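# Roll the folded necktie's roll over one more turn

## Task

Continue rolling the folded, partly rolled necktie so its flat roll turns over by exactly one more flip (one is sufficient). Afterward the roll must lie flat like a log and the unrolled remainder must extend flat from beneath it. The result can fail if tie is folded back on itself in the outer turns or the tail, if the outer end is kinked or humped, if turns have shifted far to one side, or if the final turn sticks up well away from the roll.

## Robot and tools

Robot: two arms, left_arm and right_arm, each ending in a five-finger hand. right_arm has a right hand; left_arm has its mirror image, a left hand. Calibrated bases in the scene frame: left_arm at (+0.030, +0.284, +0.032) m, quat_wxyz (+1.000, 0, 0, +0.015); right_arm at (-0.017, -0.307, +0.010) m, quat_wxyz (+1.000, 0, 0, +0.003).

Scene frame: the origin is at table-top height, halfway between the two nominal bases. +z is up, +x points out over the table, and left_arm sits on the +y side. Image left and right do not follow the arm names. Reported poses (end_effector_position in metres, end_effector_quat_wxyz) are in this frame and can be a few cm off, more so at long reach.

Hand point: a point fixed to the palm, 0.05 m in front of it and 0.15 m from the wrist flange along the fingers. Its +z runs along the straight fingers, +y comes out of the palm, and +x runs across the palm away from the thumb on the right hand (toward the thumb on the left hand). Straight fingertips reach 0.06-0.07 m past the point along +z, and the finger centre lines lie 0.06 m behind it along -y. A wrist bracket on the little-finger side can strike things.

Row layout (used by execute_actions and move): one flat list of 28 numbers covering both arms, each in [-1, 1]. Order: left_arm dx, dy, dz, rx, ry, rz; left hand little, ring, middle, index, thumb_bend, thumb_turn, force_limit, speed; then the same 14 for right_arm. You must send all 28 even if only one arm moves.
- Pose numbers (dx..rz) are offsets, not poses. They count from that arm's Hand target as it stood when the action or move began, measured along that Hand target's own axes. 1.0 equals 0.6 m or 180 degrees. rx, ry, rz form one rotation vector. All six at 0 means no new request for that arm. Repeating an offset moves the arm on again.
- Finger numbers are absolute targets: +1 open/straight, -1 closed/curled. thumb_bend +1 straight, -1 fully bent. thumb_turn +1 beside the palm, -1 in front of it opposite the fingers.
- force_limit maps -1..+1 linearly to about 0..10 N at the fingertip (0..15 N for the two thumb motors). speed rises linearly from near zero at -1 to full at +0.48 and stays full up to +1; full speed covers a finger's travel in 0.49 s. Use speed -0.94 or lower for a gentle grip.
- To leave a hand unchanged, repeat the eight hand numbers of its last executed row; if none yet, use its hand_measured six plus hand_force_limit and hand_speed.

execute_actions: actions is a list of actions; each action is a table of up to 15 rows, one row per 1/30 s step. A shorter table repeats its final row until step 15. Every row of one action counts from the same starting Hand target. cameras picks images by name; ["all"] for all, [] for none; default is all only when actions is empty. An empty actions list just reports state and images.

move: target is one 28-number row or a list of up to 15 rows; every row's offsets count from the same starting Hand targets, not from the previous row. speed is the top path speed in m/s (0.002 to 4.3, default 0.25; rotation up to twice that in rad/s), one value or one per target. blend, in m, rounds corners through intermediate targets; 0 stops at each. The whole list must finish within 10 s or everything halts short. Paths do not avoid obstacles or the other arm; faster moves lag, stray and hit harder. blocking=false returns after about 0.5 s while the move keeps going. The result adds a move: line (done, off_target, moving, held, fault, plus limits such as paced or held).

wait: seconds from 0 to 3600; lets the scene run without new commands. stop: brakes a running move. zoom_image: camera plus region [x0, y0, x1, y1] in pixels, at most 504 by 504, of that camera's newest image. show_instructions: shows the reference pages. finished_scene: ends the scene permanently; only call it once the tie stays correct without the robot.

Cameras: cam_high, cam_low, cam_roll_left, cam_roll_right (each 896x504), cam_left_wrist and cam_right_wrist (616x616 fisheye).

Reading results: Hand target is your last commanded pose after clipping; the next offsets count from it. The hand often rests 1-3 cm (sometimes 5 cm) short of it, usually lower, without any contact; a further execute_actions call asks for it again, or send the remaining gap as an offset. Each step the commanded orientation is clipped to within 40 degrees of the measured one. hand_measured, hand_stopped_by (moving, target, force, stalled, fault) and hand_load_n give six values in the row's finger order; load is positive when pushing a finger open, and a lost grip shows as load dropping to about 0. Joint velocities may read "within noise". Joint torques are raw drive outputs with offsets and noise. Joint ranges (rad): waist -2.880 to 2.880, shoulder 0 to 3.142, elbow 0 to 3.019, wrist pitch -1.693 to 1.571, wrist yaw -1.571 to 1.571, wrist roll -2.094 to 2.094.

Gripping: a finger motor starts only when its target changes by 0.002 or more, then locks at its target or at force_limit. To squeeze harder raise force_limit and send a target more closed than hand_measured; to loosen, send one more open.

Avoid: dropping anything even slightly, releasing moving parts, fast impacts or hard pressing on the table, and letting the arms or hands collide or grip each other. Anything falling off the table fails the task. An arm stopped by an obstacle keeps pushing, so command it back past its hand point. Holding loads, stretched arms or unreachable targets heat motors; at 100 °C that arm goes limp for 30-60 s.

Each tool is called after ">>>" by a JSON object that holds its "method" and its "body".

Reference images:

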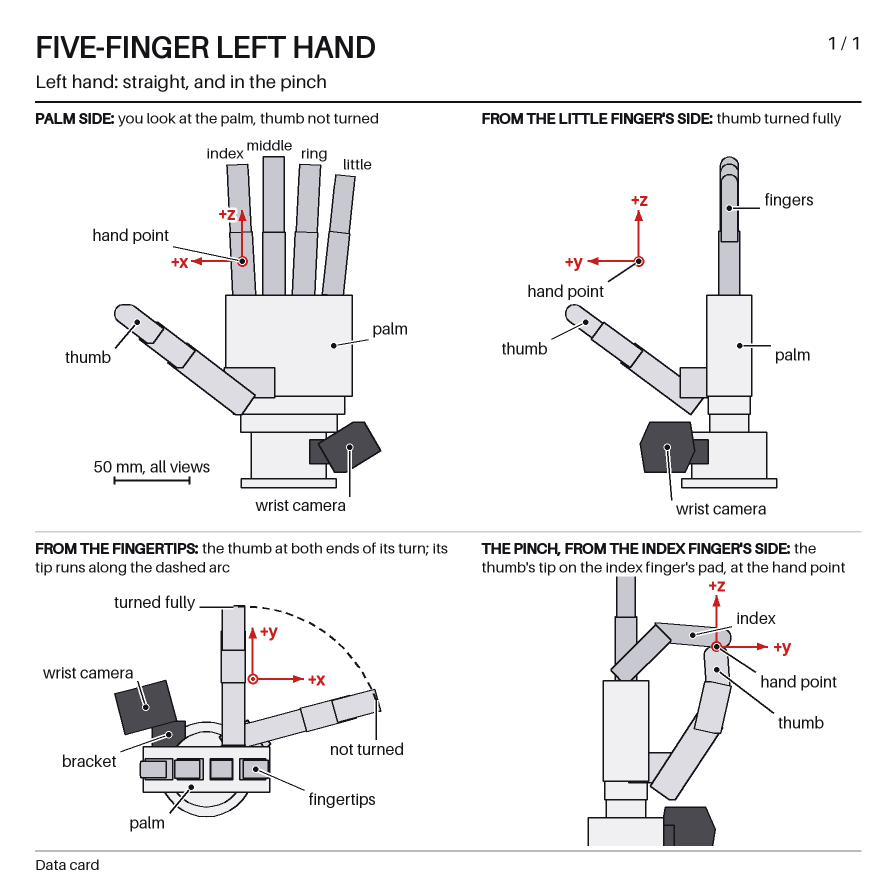

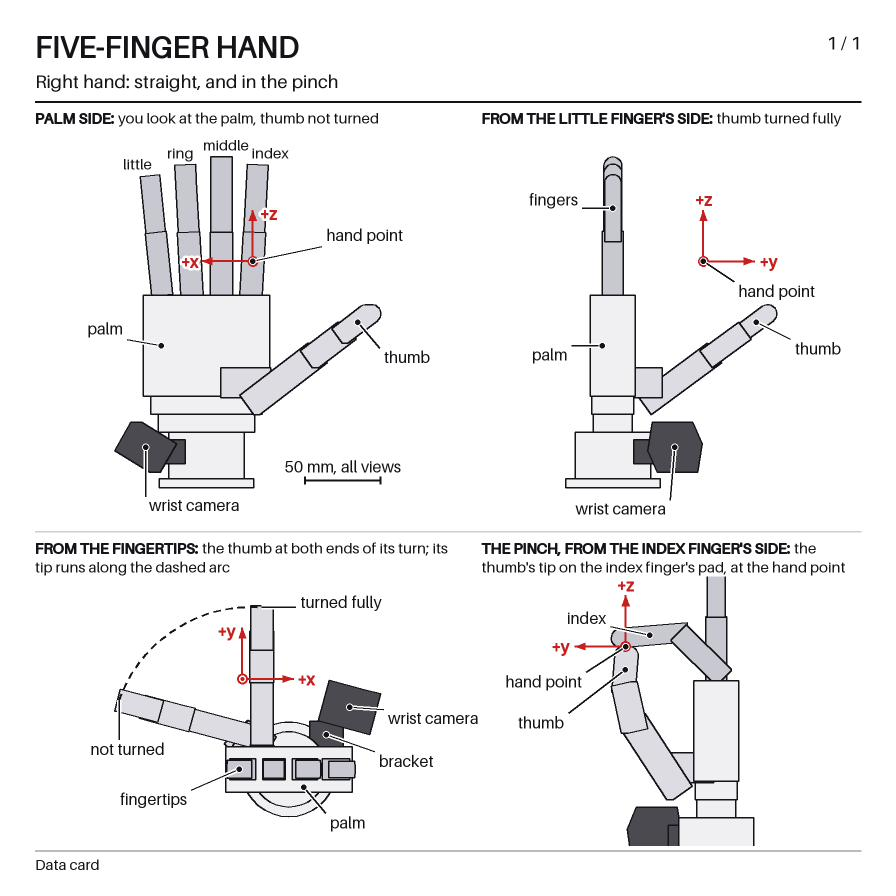

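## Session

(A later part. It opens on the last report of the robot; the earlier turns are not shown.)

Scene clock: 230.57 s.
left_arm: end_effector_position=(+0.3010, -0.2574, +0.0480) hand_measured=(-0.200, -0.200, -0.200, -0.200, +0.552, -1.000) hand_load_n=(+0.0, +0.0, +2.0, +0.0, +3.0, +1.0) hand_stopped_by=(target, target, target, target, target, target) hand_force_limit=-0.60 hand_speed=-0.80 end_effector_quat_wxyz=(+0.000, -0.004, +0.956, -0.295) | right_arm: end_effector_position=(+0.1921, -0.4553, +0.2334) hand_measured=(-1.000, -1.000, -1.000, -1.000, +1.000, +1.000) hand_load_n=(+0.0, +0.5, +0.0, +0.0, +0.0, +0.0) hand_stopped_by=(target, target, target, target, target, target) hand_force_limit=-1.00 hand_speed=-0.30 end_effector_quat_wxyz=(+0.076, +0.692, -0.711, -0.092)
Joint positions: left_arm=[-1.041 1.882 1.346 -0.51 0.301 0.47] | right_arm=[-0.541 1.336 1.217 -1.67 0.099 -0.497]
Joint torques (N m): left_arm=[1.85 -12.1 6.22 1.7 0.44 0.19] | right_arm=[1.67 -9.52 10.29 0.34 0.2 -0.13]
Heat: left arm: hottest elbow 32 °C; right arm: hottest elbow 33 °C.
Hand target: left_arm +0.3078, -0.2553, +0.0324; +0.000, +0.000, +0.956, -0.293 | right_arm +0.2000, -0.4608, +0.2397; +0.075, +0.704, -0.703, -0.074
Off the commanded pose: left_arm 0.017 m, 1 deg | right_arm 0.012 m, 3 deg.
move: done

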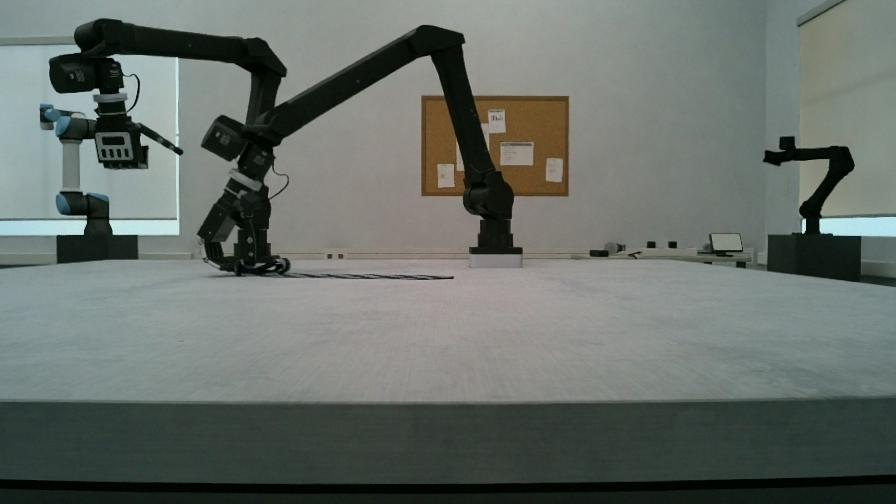

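>>> {"method": "move", "body": {"target": [0, 0, 0, 0, 0, 0, -0.35, -0.35, -0.35, -0.35, 0.45, -1, -0.4, -0.8, 0, 0, 0, 0, 0, 0, -1, -1, -1, -1, 1, 1, -1, -0.3], "speed": 0.08, "cameras": ["cam_roll_left", "cam_low"]}}

>>> {"method": "zoom_image", "body": {"camera": "cam_roll_left", "region": [180, 180, 320, 290]}}

>>> {"method": "zoom_image", "body": {"camera": "cam_low", "region": [325, 190, 405, 270]}}

Scene clock: 231.80 s.
left_arm: end_effector_position=(+0.3012, -0.2573, +0.0480) hand_measured=(-0.350, -0.350, -0.216, -0.326, +0.538, -1.000) hand_load_n=(+0.0, +1.5, +1.0, +2.5, +6.0, +1.5) hand_stopped_by=(target, target, force, force, force, target) hand_force_limit=-0.40 hand_speed=-0.80 end_effector_quat_wxyz=(+0.000, -0.004, +0.956, -0.295) | right_arm: end_effector_position=(+0.1921, -0.4553, +0.2334) hand_measured=(-1.000, -1.000, -1.000, -1.000, +1.000, +1.000) hand_load_n=(+0.0, +0.0, +0.0, +0.0, +0.0, +0.0) hand_stopped_by=(target, target, target, target, target, target) hand_force_limit=-1.00 hand_speed=-0.30 end_effector_quat_wxyz=(+0.076, +0.692, -0.711, -0.092)
Joint positions: left_arm=[-1.04 1.882 1.346 -0.51 0.301 0.47] | right_arm=[-0.541 1.336 1.217 -1.67 0.099 -0.497]
Joint torques (N m): left_arm=[1.85 -12.1 6.2 1.7 0.44 0.19] | right_arm=[1.67 -9.52 10.28 0.36 0.19 -0.13]
Heat: left arm: hottest elbow 32 °C; right arm: hottest elbow 33 °C.
Hand target: left_arm +0.3079, -0.2552, +0.0324; +0.000, +0.000, +0.956, -0.293 | right_arm +0.2000, -0.4608, +0.2397; +0.075, +0.704, -0.703, -0.074
Off the commanded pose: left_arm 0.017 m, 1 deg | right_arm 0.012 m, 3 deg.
move: done
Images, in order (width x height): cam_low 896x504, cam_roll_left 896x504.

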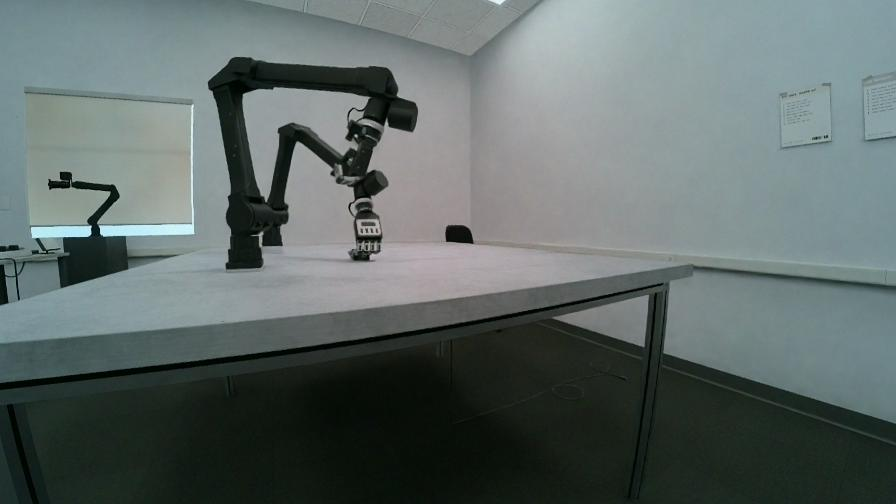

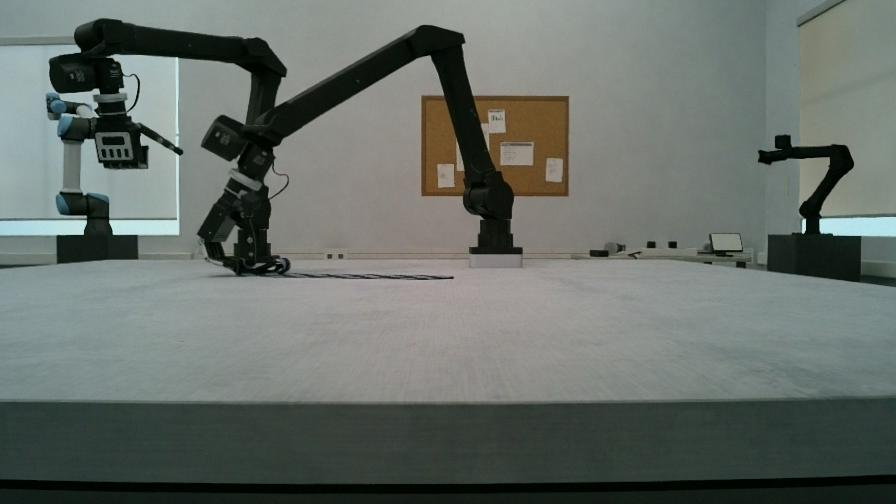

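Scaled by 3.600 from the camera's image (finer frame: 1280x720).

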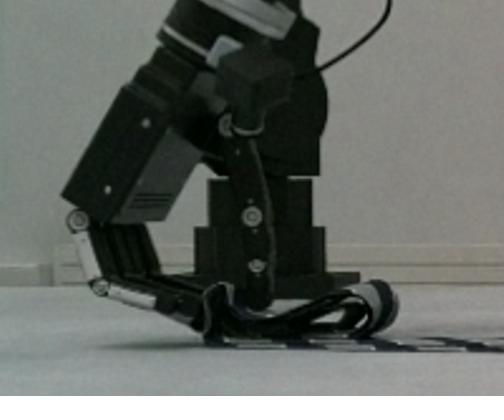

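Scaled by 6.300 from the camera's image (finer frame: 1280x720).

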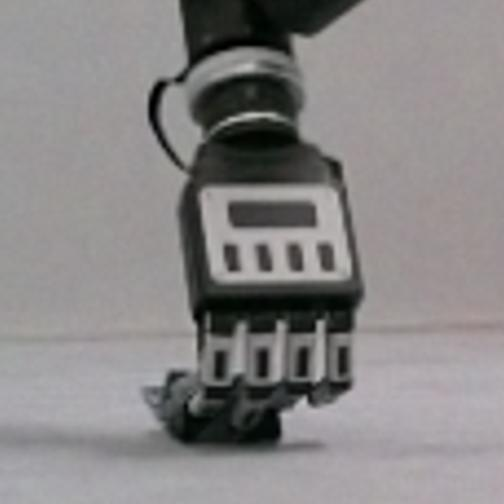

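>>> {"method": "move", "body": {"target": [0, -0.035, -0.0882, 0.0889, 0, 0, -0.35, -0.35, -0.35, -0.35, 0.45, -1, -0.4, -0.8, 0, 0, 0, 0, 0, 0, -1, -1, -1, -1, 1, 1, -1, -0.3], "speed": 0.08, "cameras": ["cam_roll_left", "cam_low"]}}

>>> {"method": "zoom_image", "body": {"camera": "cam_roll_left", "region": [180, 180, 320, 290]}}

>>> {"method": "zoom_image", "body": {"camera": "cam_low", "region": [325, 190, 405, 270]}}

Scene clock: 235.10 s.
left_arm: end_effector_position=(+0.3015, -0.2419, +0.0802) hand_measured=(-0.350, -0.350, -0.216, -0.328, +0.538, -1.000) hand_load_n=(+0.0, +0.5, +0.0, +0.5, +0.5, +0.5) hand_stopped_by=(target, target, force, force, force, target) hand_force_limit=-0.40 hand_speed=-0.80 end_effector_quat_wxyz=(-0.005, +0.007, +0.912, -0.410) | right_arm: end_effector_position=(+0.1921, -0.4553, +0.2334) hand_measured=(-1.000, -1.000, -1.000, -1.000, +1.000, +1.000) hand_load_n=(+0.0, +0.0, +0.0, +0.0, +0.0, +0.0) hand_stopped_by=(target, target, target, target, target, target) hand_force_limit=-1.00 hand_speed=-0.30 end_effector_quat_wxyz=(+0.076, +0.692, -0.711, -0.092)
Joint positions: left_arm=[-0.974 1.743 1.148 -0.243 0.467 0.461] | right_arm=[-0.541 1.336 1.217 -1.67 0.099 -0.497]
Joint torques (N m): left_arm=[1.9 -13.16 6.13 2.09 0.57 -0.07] | right_arm=[1.73 -9.58 10.28 0.35 0.2 -0.13]
Heat: left arm: hottest elbow 32 °C; right arm: hottest elbow 33 °C.
Hand target: left_arm +0.3079, -0.2430, +0.0878; +0.000, +0.000, +0.906, -0.423 | right_arm +0.2000, -0.4608, +0.2397; +0.075, +0.704, -0.703, -0.074
Off the commanded pose: left_arm 0.010 m, 2 deg | right_arm 0.012 m, 3 deg.
move: done
Images, in order (width x height): cam_low 896x504, cam_roll_left 896x504.

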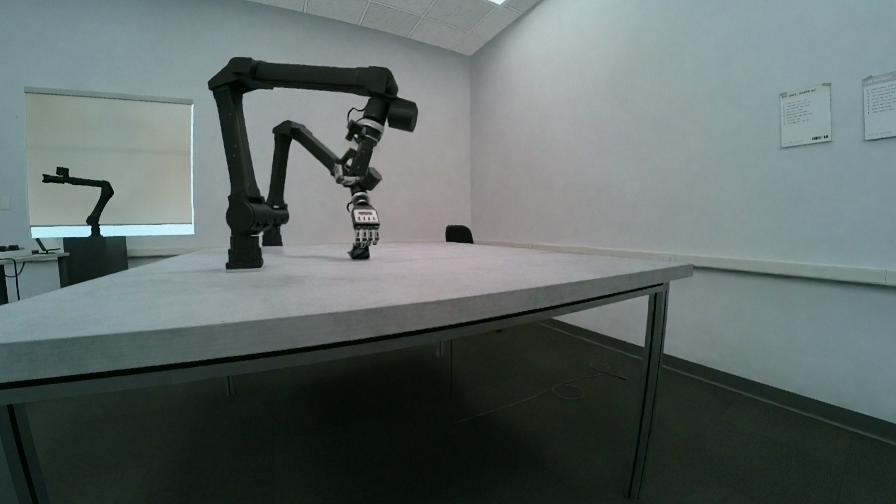

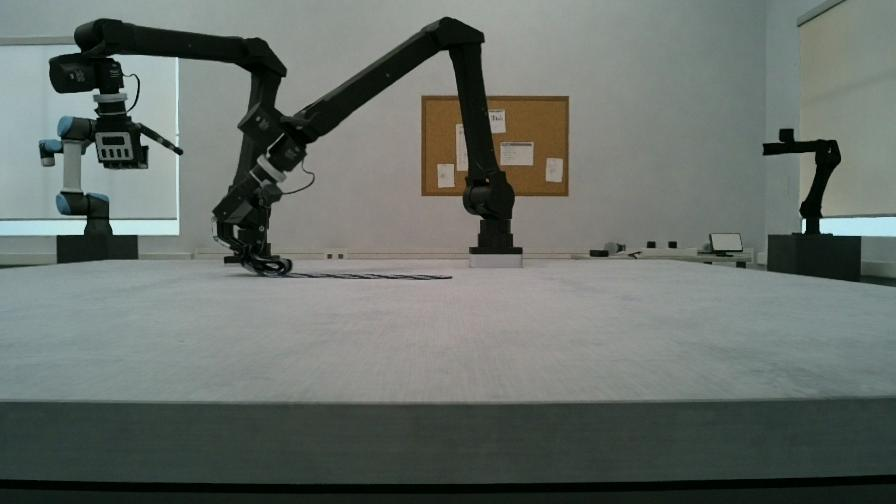

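Scaled by 3.600 from the camera's image (finer frame: 1280x720).

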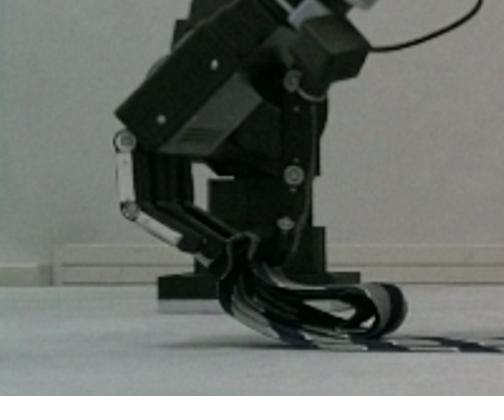

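Scaled by 6.300 from the camera's image (finer frame: 1280x720).

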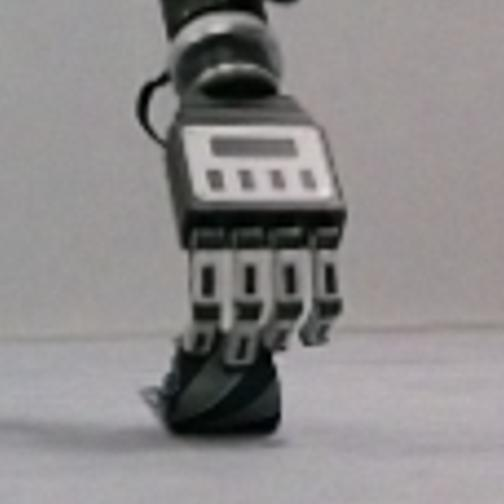

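>>> {"method": "move", "body": {"target": [0, 0, 0, 0, 0, 0, -0.35, -0.45, -0.45, -0.45, 0.35, -1, -0.4, -0.85, 0, 0, 0, 0, 0, 0, -1, -1, -1, -1, 1, 1, -1, -0.3], "speed": 0.08, "cameras": ["cam_roll_left"]}}

>>> {"method": "zoom_image", "body": {"camera": "cam_roll_left", "region": [180, 180, 320, 290]}}

Scene clock: 236.13 s.
left_arm: end_effector_position=(+0.3017, -0.2418, +0.0801) hand_measured=(-0.350, -0.450, -0.282, -0.380, +0.520, -1.000) hand_load_n=(+0.0, +1.5, +3.5, +2.0, +7.0, +1.0) hand_stopped_by=(target, target, force, force, force, target) hand_force_limit=-0.40 hand_speed=-0.85 end_effector_quat_wxyz=(-0.004, +0.009, +0.912, -0.410) | right_arm: end_effector_position=(+0.1921, -0.4553, +0.2334) hand_measured=(-1.000, -1.000, -1.000, -1.000, +1.000, +1.000) hand_load_n=(+0.0, +0.0, +0.5, +0.0, +0.0, +0.0) hand_stopped_by=(target, target, target, target, target, target) hand_force_limit=-1.00 hand_speed=-0.30 end_effector_quat_wxyz=(+0.076, +0.692, -0.711, -0.092)
Joint positions: left_arm=[-0.974 1.743 1.148 -0.243 0.467 0.464] | right_arm=[-0.541 1.336 1.217 -1.67 0.099 -0.497]
Joint torques (N m): left_arm=[1.9 -13.1 6.12 2.06 0.57 -0.06] | right_arm=[1.79 -9.47 10.29 0.31 0.2 -0.13]
Heat: left arm: hottest elbow 32 °C; right arm: hottest elbow 33 °C.
Hand target: left_arm +0.3079, -0.2430, +0.0878; +0.000, +0.000, +0.906, -0.423 | right_arm +0.2000, -0.4608, +0.2397; +0.075, +0.704, -0.703, -0.074
Off the commanded pose: left_arm 0.010 m, 2 deg | right_arm 0.012 m, 3 deg.
move: done

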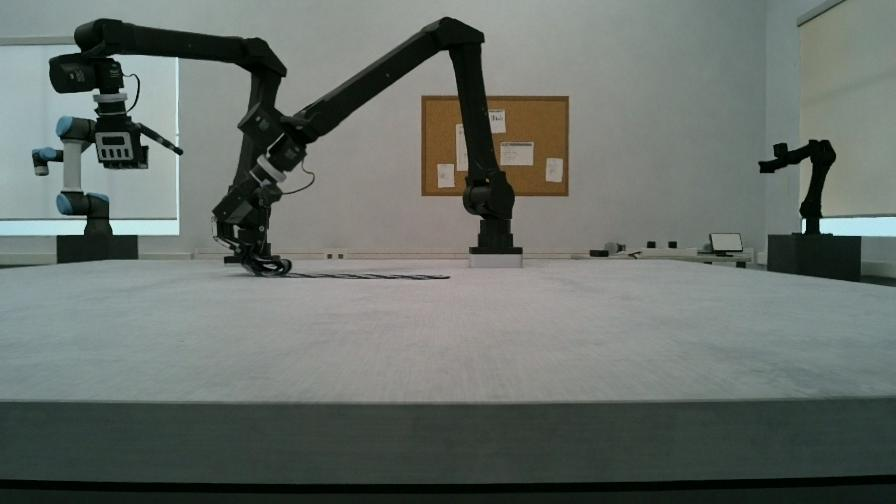

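Scaled by 3.600 from the camera's image (finer frame: 1280x720).

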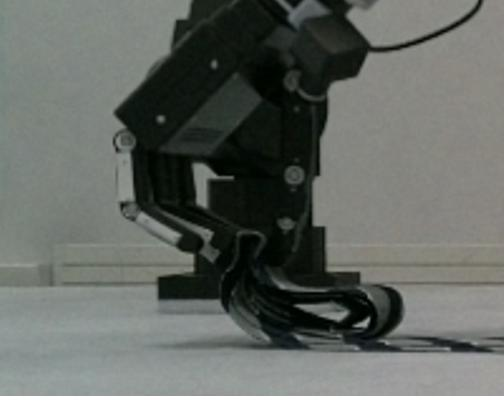

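>>> {"method": "move", "body": {"target": [0, -0.0155, -0.0827, 0.1, 0, 0, -0.35, -0.45, -0.45, -0.45, 0.35, -1, -0.4, -0.85, 0, 0, 0, 0, 0, 0, -1, -1, -1, -1, 1, 1, -1, -0.3], "speed": 0.08, "cameras": ["cam_roll_left", "cam_low"]}}

>>> {"method": "zoom_image", "body": {"camera": "cam_roll_left", "region": [180, 180, 320, 290]}}

>>> {"method": "zoom_image", "body": {"camera": "cam_low", "region": [325, 190, 405, 270]}}

Scene clock: 239.53 s.
left_arm: end_effector_position=(+0.3028, -0.2115, +0.1171) hand_measured=(-0.350, -0.450, -0.282, -0.380, +0.520, -1.000) hand_load_n=(+0.0, +1.5, +3.5, +1.5, +6.5, +1.5) hand_stopped_by=(target, target, force, force, force, target) hand_force_limit=-0.40 hand_speed=-0.85 end_effector_quat_wxyz=(-0.004, +0.005, +0.837, -0.548) | right_arm: end_effector_position=(+0.1921, -0.4553, +0.2334) hand_measured=(-1.000, -1.000, -1.000, -1.000, +1.000, +1.000) hand_load_n=(+0.0, +0.0, +0.0, +0.0, +0.0, +0.0) hand_stopped_by=(target, target, target, target, target, target) hand_force_limit=-1.00 hand_speed=-0.30 end_effector_quat_wxyz=(+0.076, +0.692, -0.711, -0.092)
Joint positions: left_arm=[-0.87 1.613 0.9 0.178 0.669 0.35] | right_arm=[-0.541 1.336 1.217 -1.67 0.099 -0.497]
Joint torques (N m): left_arm=[1.9 -10.93 5.83 2.4 0.59 -0.07] | right_arm=[1.73 -9.47 10.26 0.35 0.2 -0.13]
Heat: left arm: hottest elbow 32 °C; right arm: hottest elbow 33 °C.
Hand target: left_arm +0.3079, -0.2110, +0.1269; +0.000, +0.000, +0.829, -0.560 | right_arm +0.2000, -0.4608, +0.2397; +0.075, +0.704, -0.703, -0.074
Off the commanded pose: left_arm 0.011 m, 2 deg | right_arm 0.012 m, 3 deg.
move: off_target (left_arm)
Images, in order (width x height): cam_low 896x504, cam_roll_left 896x504.

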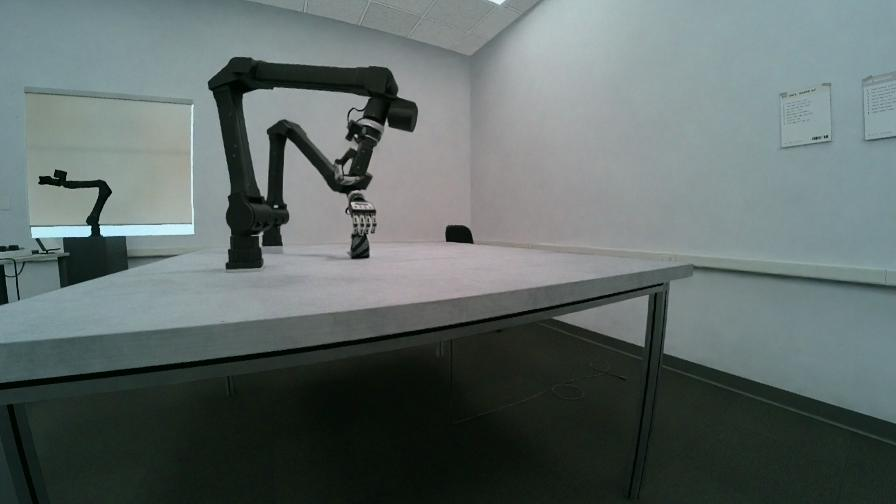

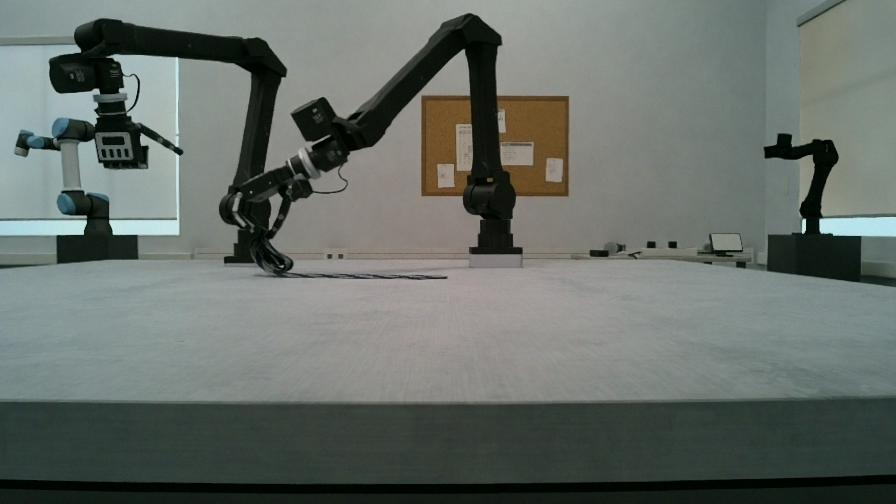

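Scaled by 3.600 from the camera's image (finer frame: 1280x720).

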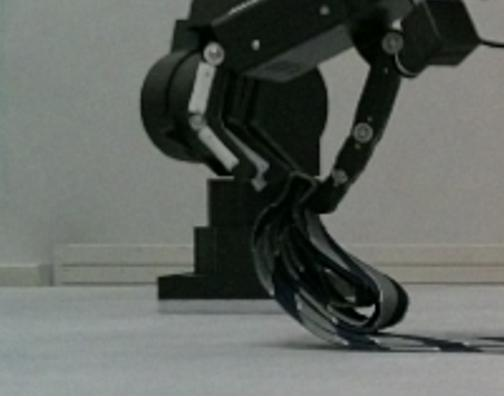

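Scaled by 6.300 from the camera's image (finer frame: 1280x720).

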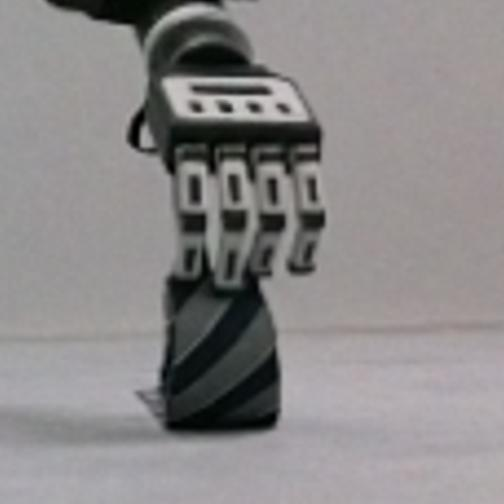

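>>> {"method": "move", "body": {"target": [0, -0.004, -0.079, 0.1111, 0, 0, -0.35, -0.45, -0.45, -0.45, 0.35, -1, -0.4, -0.85, 0, 0, 0, 0, 0, 0, -1, -1, -1, -1, 1, 1, -1, -0.3], "speed": 0.08, "cameras": ["cam_roll_left", "cam_low"]}}

>>> {"method": "zoom_image", "body": {"camera": "cam_roll_left", "region": [180, 180, 320, 290]}}

>>> {"method": "zoom_image", "body": {"camera": "cam_low", "region": [325, 190, 405, 270]}}

Scene clock: 244.40 s.
left_arm: end_effector_position=(+0.3045, -0.1711, +0.1516) hand_measured=(-0.350, -0.450, -0.282, -0.380, +0.520, -1.000) hand_load_n=(+0.0, +1.0, +3.0, +1.5, +6.5, +1.0) hand_stopped_by=(target, target, force, force, force, target) hand_force_limit=-0.40 hand_speed=-0.85 end_effector_quat_wxyz=(+0.002, +0.006, +0.721, -0.693) | right_arm: end_effector_position=(+0.1921, -0.4553, +0.2334) hand_measured=(-1.000, -1.000, -1.000, -1.000, +1.000, +1.000) hand_load_n=(+0.0, +0.0, +0.0, +0.0, +0.0, +0.0) hand_stopped_by=(target, target, target, target, target, target) hand_force_limit=-1.00 hand_speed=-0.30 end_effector_quat_wxyz=(+0.076, +0.692, -0.711, -0.092)
Joint positions: left_arm=[-0.741 1.623 0.665 0.899 0.864 0.057] | right_arm=[-0.541 1.336 1.217 -1.67 0.099 -0.497]
Joint torques (N m): left_arm=[1.96 -7.06 4.59 2.52 0.33 -0.07] | right_arm=[1.73 -9.47 10.29 0.32 0.19 -0.14]
Heat: left arm: hottest elbow 32 °C; right arm: hottest elbow 33 °C.
Hand target: left_arm +0.3079, -0.1678, +0.1467; +0.000, +0.000, +0.719, -0.695 | right_arm +0.2000, -0.4608, +0.2397; +0.075, +0.704, -0.703, -0.074
Off the commanded pose: left_arm 0.007 m, 1 deg | right_arm 0.012 m, 3 deg.
move: done
Images, in order (width x height): cam_low 896x504, cam_roll_left 896x504.

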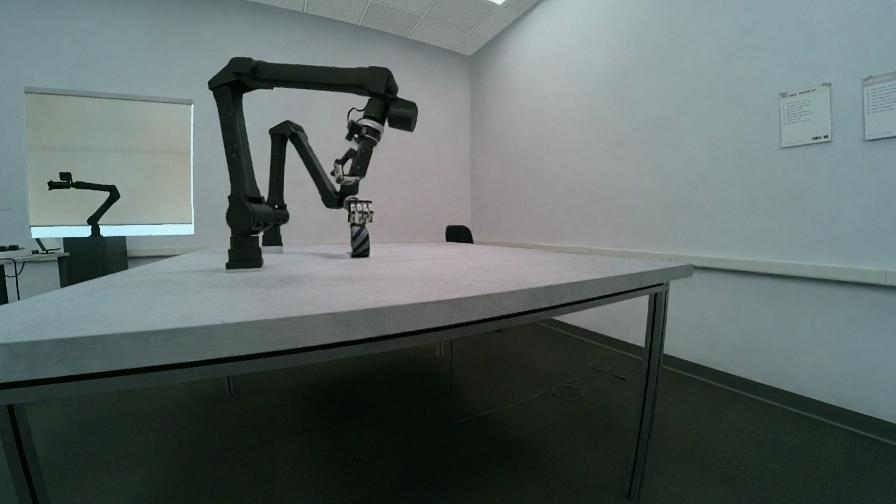

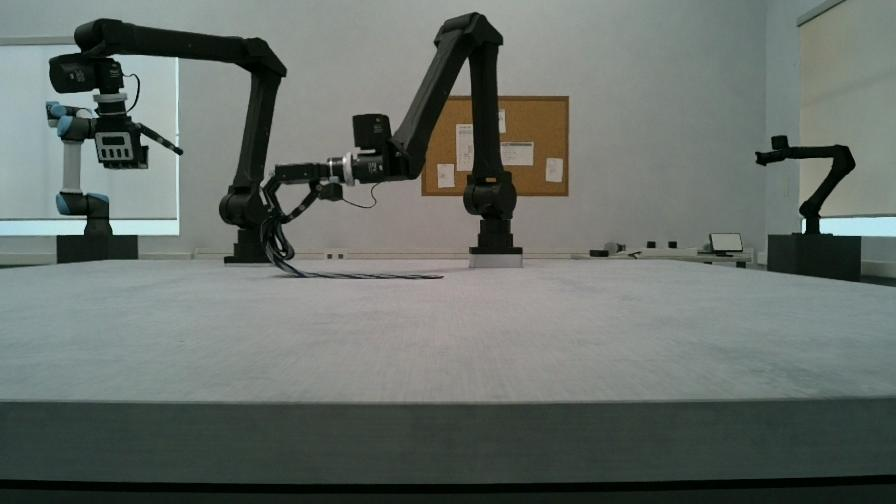

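Scaled by 3.600 from the camera's image (finer frame: 1280x720).

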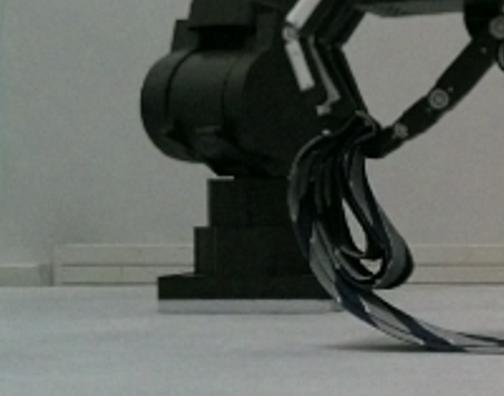

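Scaled by 6.300 from the camera's image (finer frame: 1280x720).

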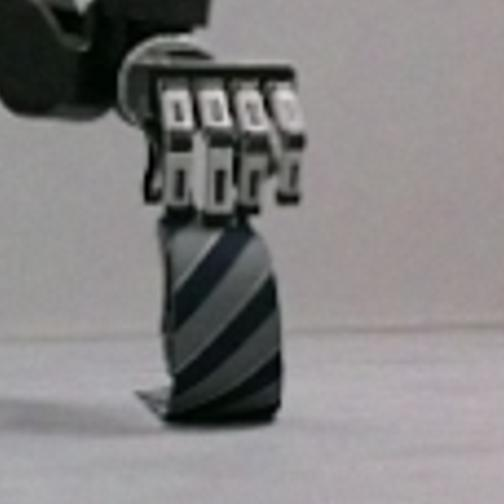

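>>> {"method": "move", "body": {"target": [0, 0.0412, -0.074, 0.0111, 0, 0, -0.35, -0.45, -0.45, -0.45, 0.35, -1, -0.4, -0.85, 0, 0, 0, 0, 0, 0, -1, -1, -1, -1, 1, 1, -1, -0.3], "speed": 0.08, "cameras": ["cam_roll_left", "cam_low"]}}

>>> {"method": "zoom_image", "body": {"camera": "cam_roll_left", "region": [200, 180, 340, 290]}}

>>> {"method": "zoom_image", "body": {"camera": "cam_low", "region": [325, 190, 405, 270]}}

Scene clock: 246.77 s.
left_arm: end_effector_position=(+0.3056, -0.1259, +0.1278) hand_measured=(-0.350, -0.450, -0.282, -0.380, +0.520, -1.000) hand_load_n=(+0.5, +1.5, +3.0, +1.5, +6.5, +1.5) hand_stopped_by=(target, target, force, force, force, target) hand_force_limit=-0.40 hand_speed=-0.85 end_effector_quat_wxyz=(+0.000, +0.003, +0.708, -0.706) | right_arm: end_effector_position=(+0.1921, -0.4553, +0.2334) hand_measured=(-1.000, -1.000, -1.000, -1.000, +1.000, +1.000) hand_load_n=(+0.0, +0.0, +0.0, +0.0, +0.0, +0.0) hand_stopped_by=(target, target, target, target, target, target) hand_force_limit=-1.00 hand_speed=-0.30 end_effector_quat_wxyz=(+0.076, +0.692, -0.711, -0.092)
Joint positions: left_arm=[-0.642 1.679 0.571 1.103 0.962 0.008] | right_arm=[-0.541 1.336 1.217 -1.67 0.099 -0.497]
Joint torques (N m): left_arm=[1.85 -6.59 3.58 2.4 0.29 -0.05] | right_arm=[1.73 -9.52 10.28 0.38 0.19 -0.14]
Heat: left arm: hottest elbow 32 °C; right arm: hottest elbow 33 °C.
Hand target: left_arm +0.3079, -0.1226, +0.1235; +0.000, +0.000, +0.707, -0.708 | right_arm +0.2000, -0.4608, +0.2397; +0.075, +0.704, -0.703, -0.074
Off the commanded pose: left_arm 0.006 m, 0 deg | right_arm 0.012 m, 3 deg.
move: done
Images, in order (width x height): cam_low 896x504, cam_roll_left 896x504.

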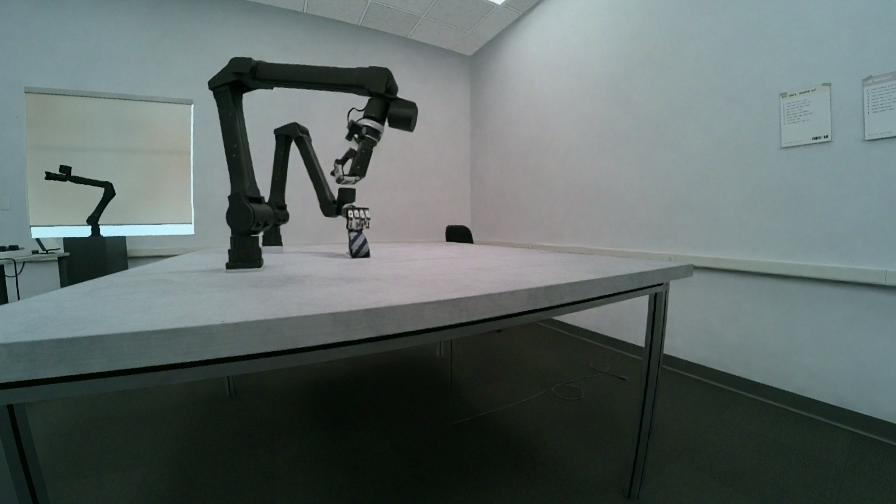

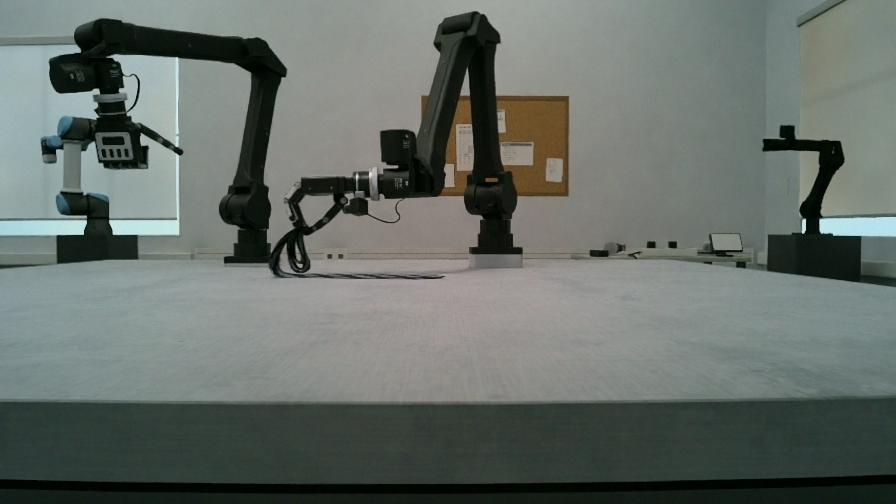

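Scaled by 3.600 from the camera's image (finer frame: 1280x720).

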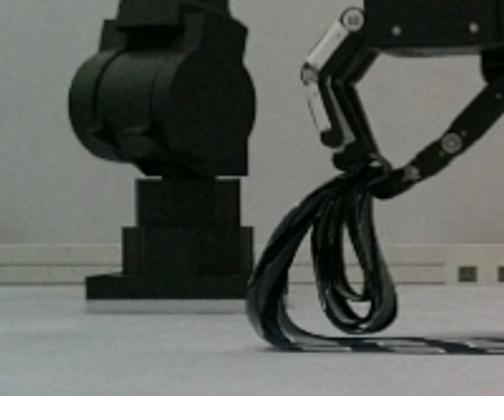

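Scaled by 6.300 from the camera's image (finer frame: 1280x720).

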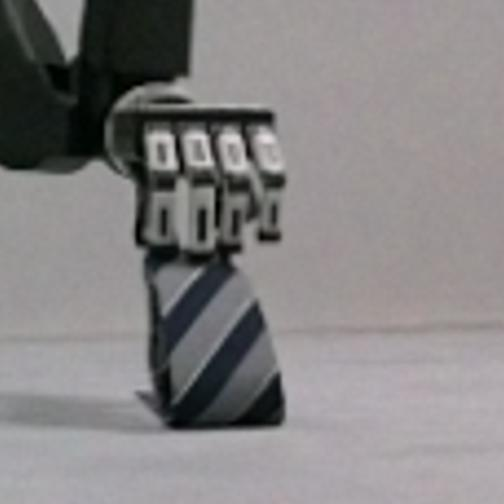

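>>> {"method": "move", "body": {"target": [0, 0.0075, 0.0725, 0, 0, 0, -0.35, -0.45, -0.45, -0.45, 0.35, -1, -0.4, -0.85, 0, 0, 0, 0, 0, 0, -1, -1, -1, -1, 1, 1, -1, -0.3], "speed": 0.08, "cameras": ["cam_roll_left"]}}

>>> {"method": "zoom_image", "body": {"camera": "cam_roll_left", "region": [200, 180, 340, 290]}}

Scene clock: 249.20 s.
left_arm: end_effector_position=(+0.3052, -0.1570, +0.1181) hand_measured=(-0.350, -0.450, -0.282, -0.380, +0.520, -1.000) hand_load_n=(+0.0, +1.0, +3.0, +1.5, +6.0, +1.0) hand_stopped_by=(target, target, force, force, force, target) hand_force_limit=-0.40 hand_speed=-0.85 end_effector_quat_wxyz=(+0.002, -0.005, +0.710, -0.704) | right_arm: end_effector_position=(+0.1921, -0.4553, +0.2334) hand_measured=(-1.000, -1.000, -1.000, -1.000, +1.000, +1.000) hand_load_n=(+0.5, +0.0, +0.0, +0.0, +0.0, +0.0) hand_stopped_by=(target, target, target, target, target, target) hand_force_limit=-1.00 hand_speed=-0.30 end_effector_quat_wxyz=(+0.076, +0.692, -0.711, -0.092)
Joint positions: left_arm=[-0.711 1.734 0.617 1.103 0.881 0.007] | right_arm=[-0.541 1.336 1.217 -1.67 0.099 -0.497]
Joint torques (N m): left_arm=[-0.03 -7.24 5.45 1.92 -0.05 -0.06] | right_arm=[1.73 -9.58 10.28 0.31 0.19 -0.13]
Heat: left arm: hottest elbow 32 °C; right arm: hottest elbow 33 °C.
Hand target: left_arm +0.3080, -0.1662, +0.1192; +0.000, +0.000, +0.707, -0.708 | right_arm +0.2000, -0.4608, +0.2397; +0.075, +0.704, -0.703, -0.074
Off the commanded pose: left_arm 0.010 m, 1 deg | right_arm 0.012 m, 3 deg.
move: done

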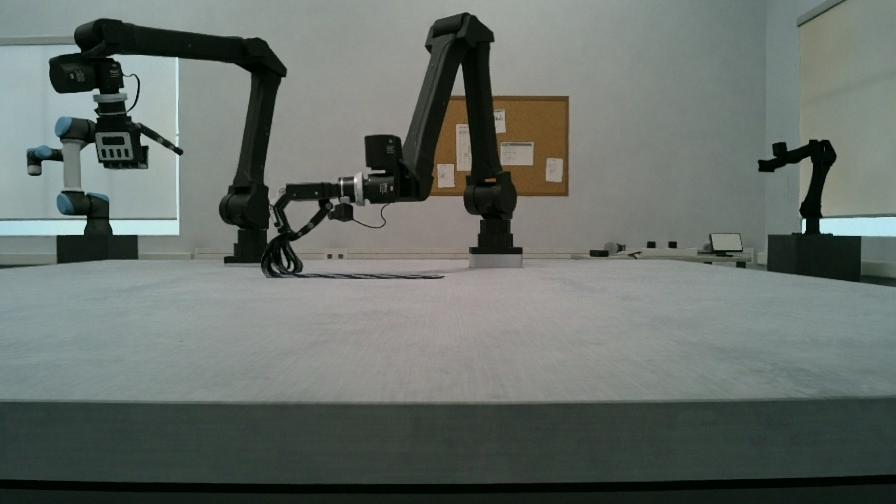

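Scaled by 3.600 from the camera's image (finer frame: 1280x720).

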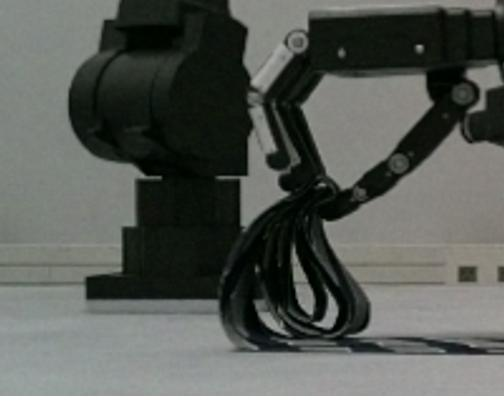

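>>> {"method": "move", "body": {"target": [[0, -0.0113, -0.0603, 0, 0, 0, -0.35, -0.45, -0.45, -0.45, 0.35, -1, -0.4, -0.85, 0, 0, 0, 0, 0, 0, -1, -1, -1, -1, 1, 1, -1, -0.3], [0, 0.0203, -0.1137, 0, 0, 0, -0.35, -0.45, -0.45, -0.45, 0.35, -1, -0.4, -0.85, 0, 0, 0, 0, 0, 0, -1, -1, -1, -1, 1, 1, -1, -0.3]], "speed": 0.07, "blend": [0.01, 0], "cameras": ["cam_roll_left", "cam_low"]}}

>>> {"method": "zoom_image", "body": {"camera": "cam_roll_left", "region": [200, 180, 340, 290]}}

>>> {"method": "zoom_image", "body": {"camera": "cam_low", "region": [325, 190, 405, 270]}}

Scene clock: 254.07 s.
left_arm: end_effector_position=(+0.3062, -0.1019, +0.1119) hand_measured=(-0.350, -0.450, -0.282, -0.380, +0.520, -1.000) hand_load_n=(+0.0, +1.0, +3.5, +1.5, +6.5, +1.0) hand_stopped_by=(target, target, force, force, force, target) hand_force_limit=-0.40 hand_speed=-0.85 end_effector_quat_wxyz=(+0.000, +0.003, +0.708, -0.707) | right_arm: end_effector_position=(+0.1921, -0.4553, +0.2334) hand_measured=(-1.000, -1.000, -1.000, -1.000, +1.000, +1.000) hand_load_n=(+0.0, +0.0, +0.0, +0.0, -0.5, +0.0) hand_stopped_by=(target, target, target, target, target, target) hand_force_limit=-1.00 hand_speed=-0.30 end_effector_quat_wxyz=(+0.076, +0.692, -0.711, -0.092)
Joint positions: left_arm=[-0.587 1.718 0.533 1.182 1.019 0.007] | right_arm=[-0.541 1.336 1.217 -1.67 0.099 -0.497]
Joint torques (N m): left_arm=[1.96 -6.36 2.93 2.35 0.28 -0.05] | right_arm=[1.73 -9.52 10.29 0.34 0.19 -0.12]
Heat: left arm: hottest elbow 31 °C; right arm: hottest elbow 33 °C.
Hand target: left_arm +0.3080, -0.0980, +0.1069; +0.000, +0.000, +0.707, -0.708 | right_arm +0.2000, -0.4608, +0.2397; +0.075, +0.704, -0.703, -0.074
Off the commanded pose: left_arm 0.007 m, 0 deg | right_arm 0.012 m, 3 deg.
move: done
Images, in order (width x height): cam_low 896x504, cam_roll_left 896x504.

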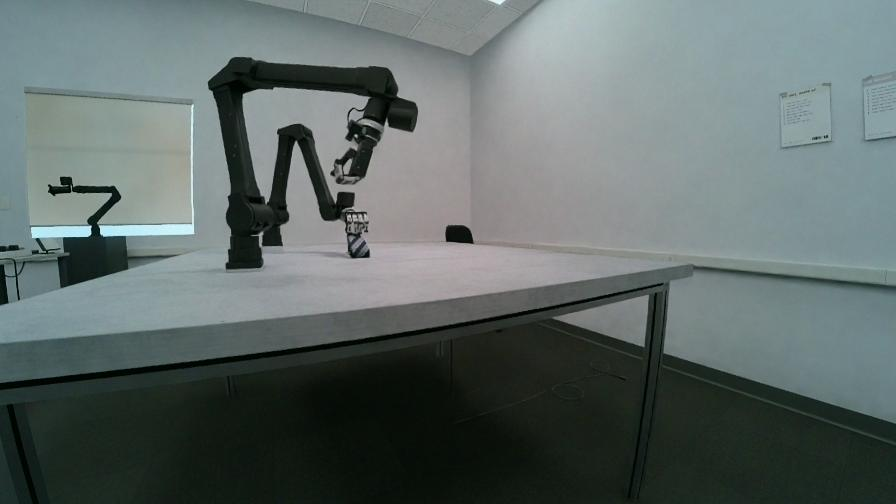

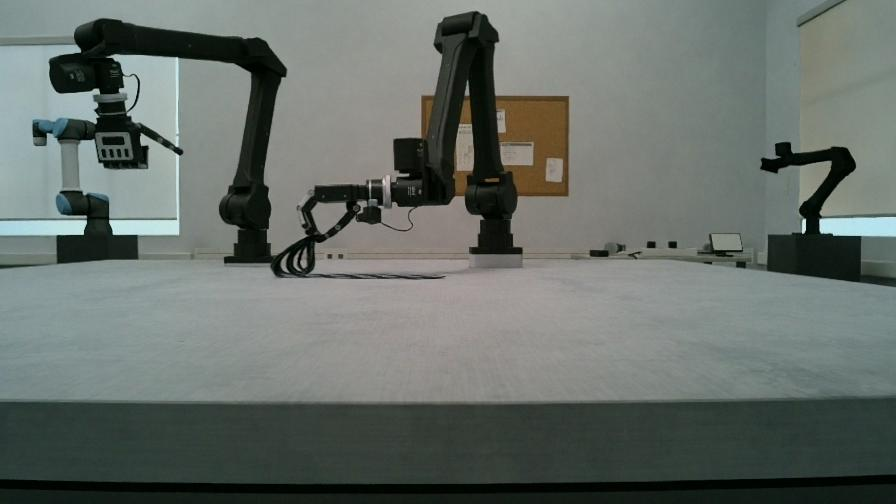

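Scaled by 3.600 from the camera's image (finer frame: 1280x720).

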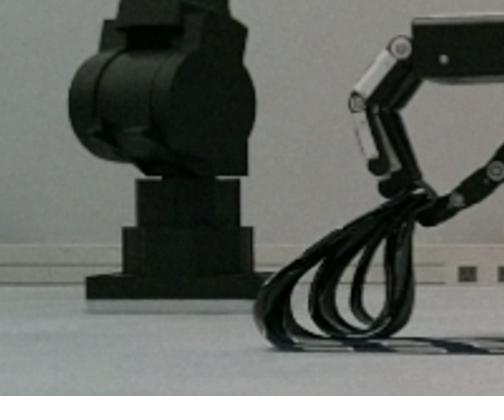

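Scaled by 6.300 from the camera's image (finer frame: 1280x720).

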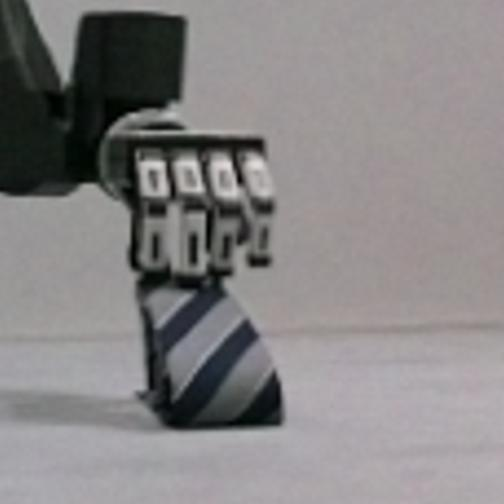

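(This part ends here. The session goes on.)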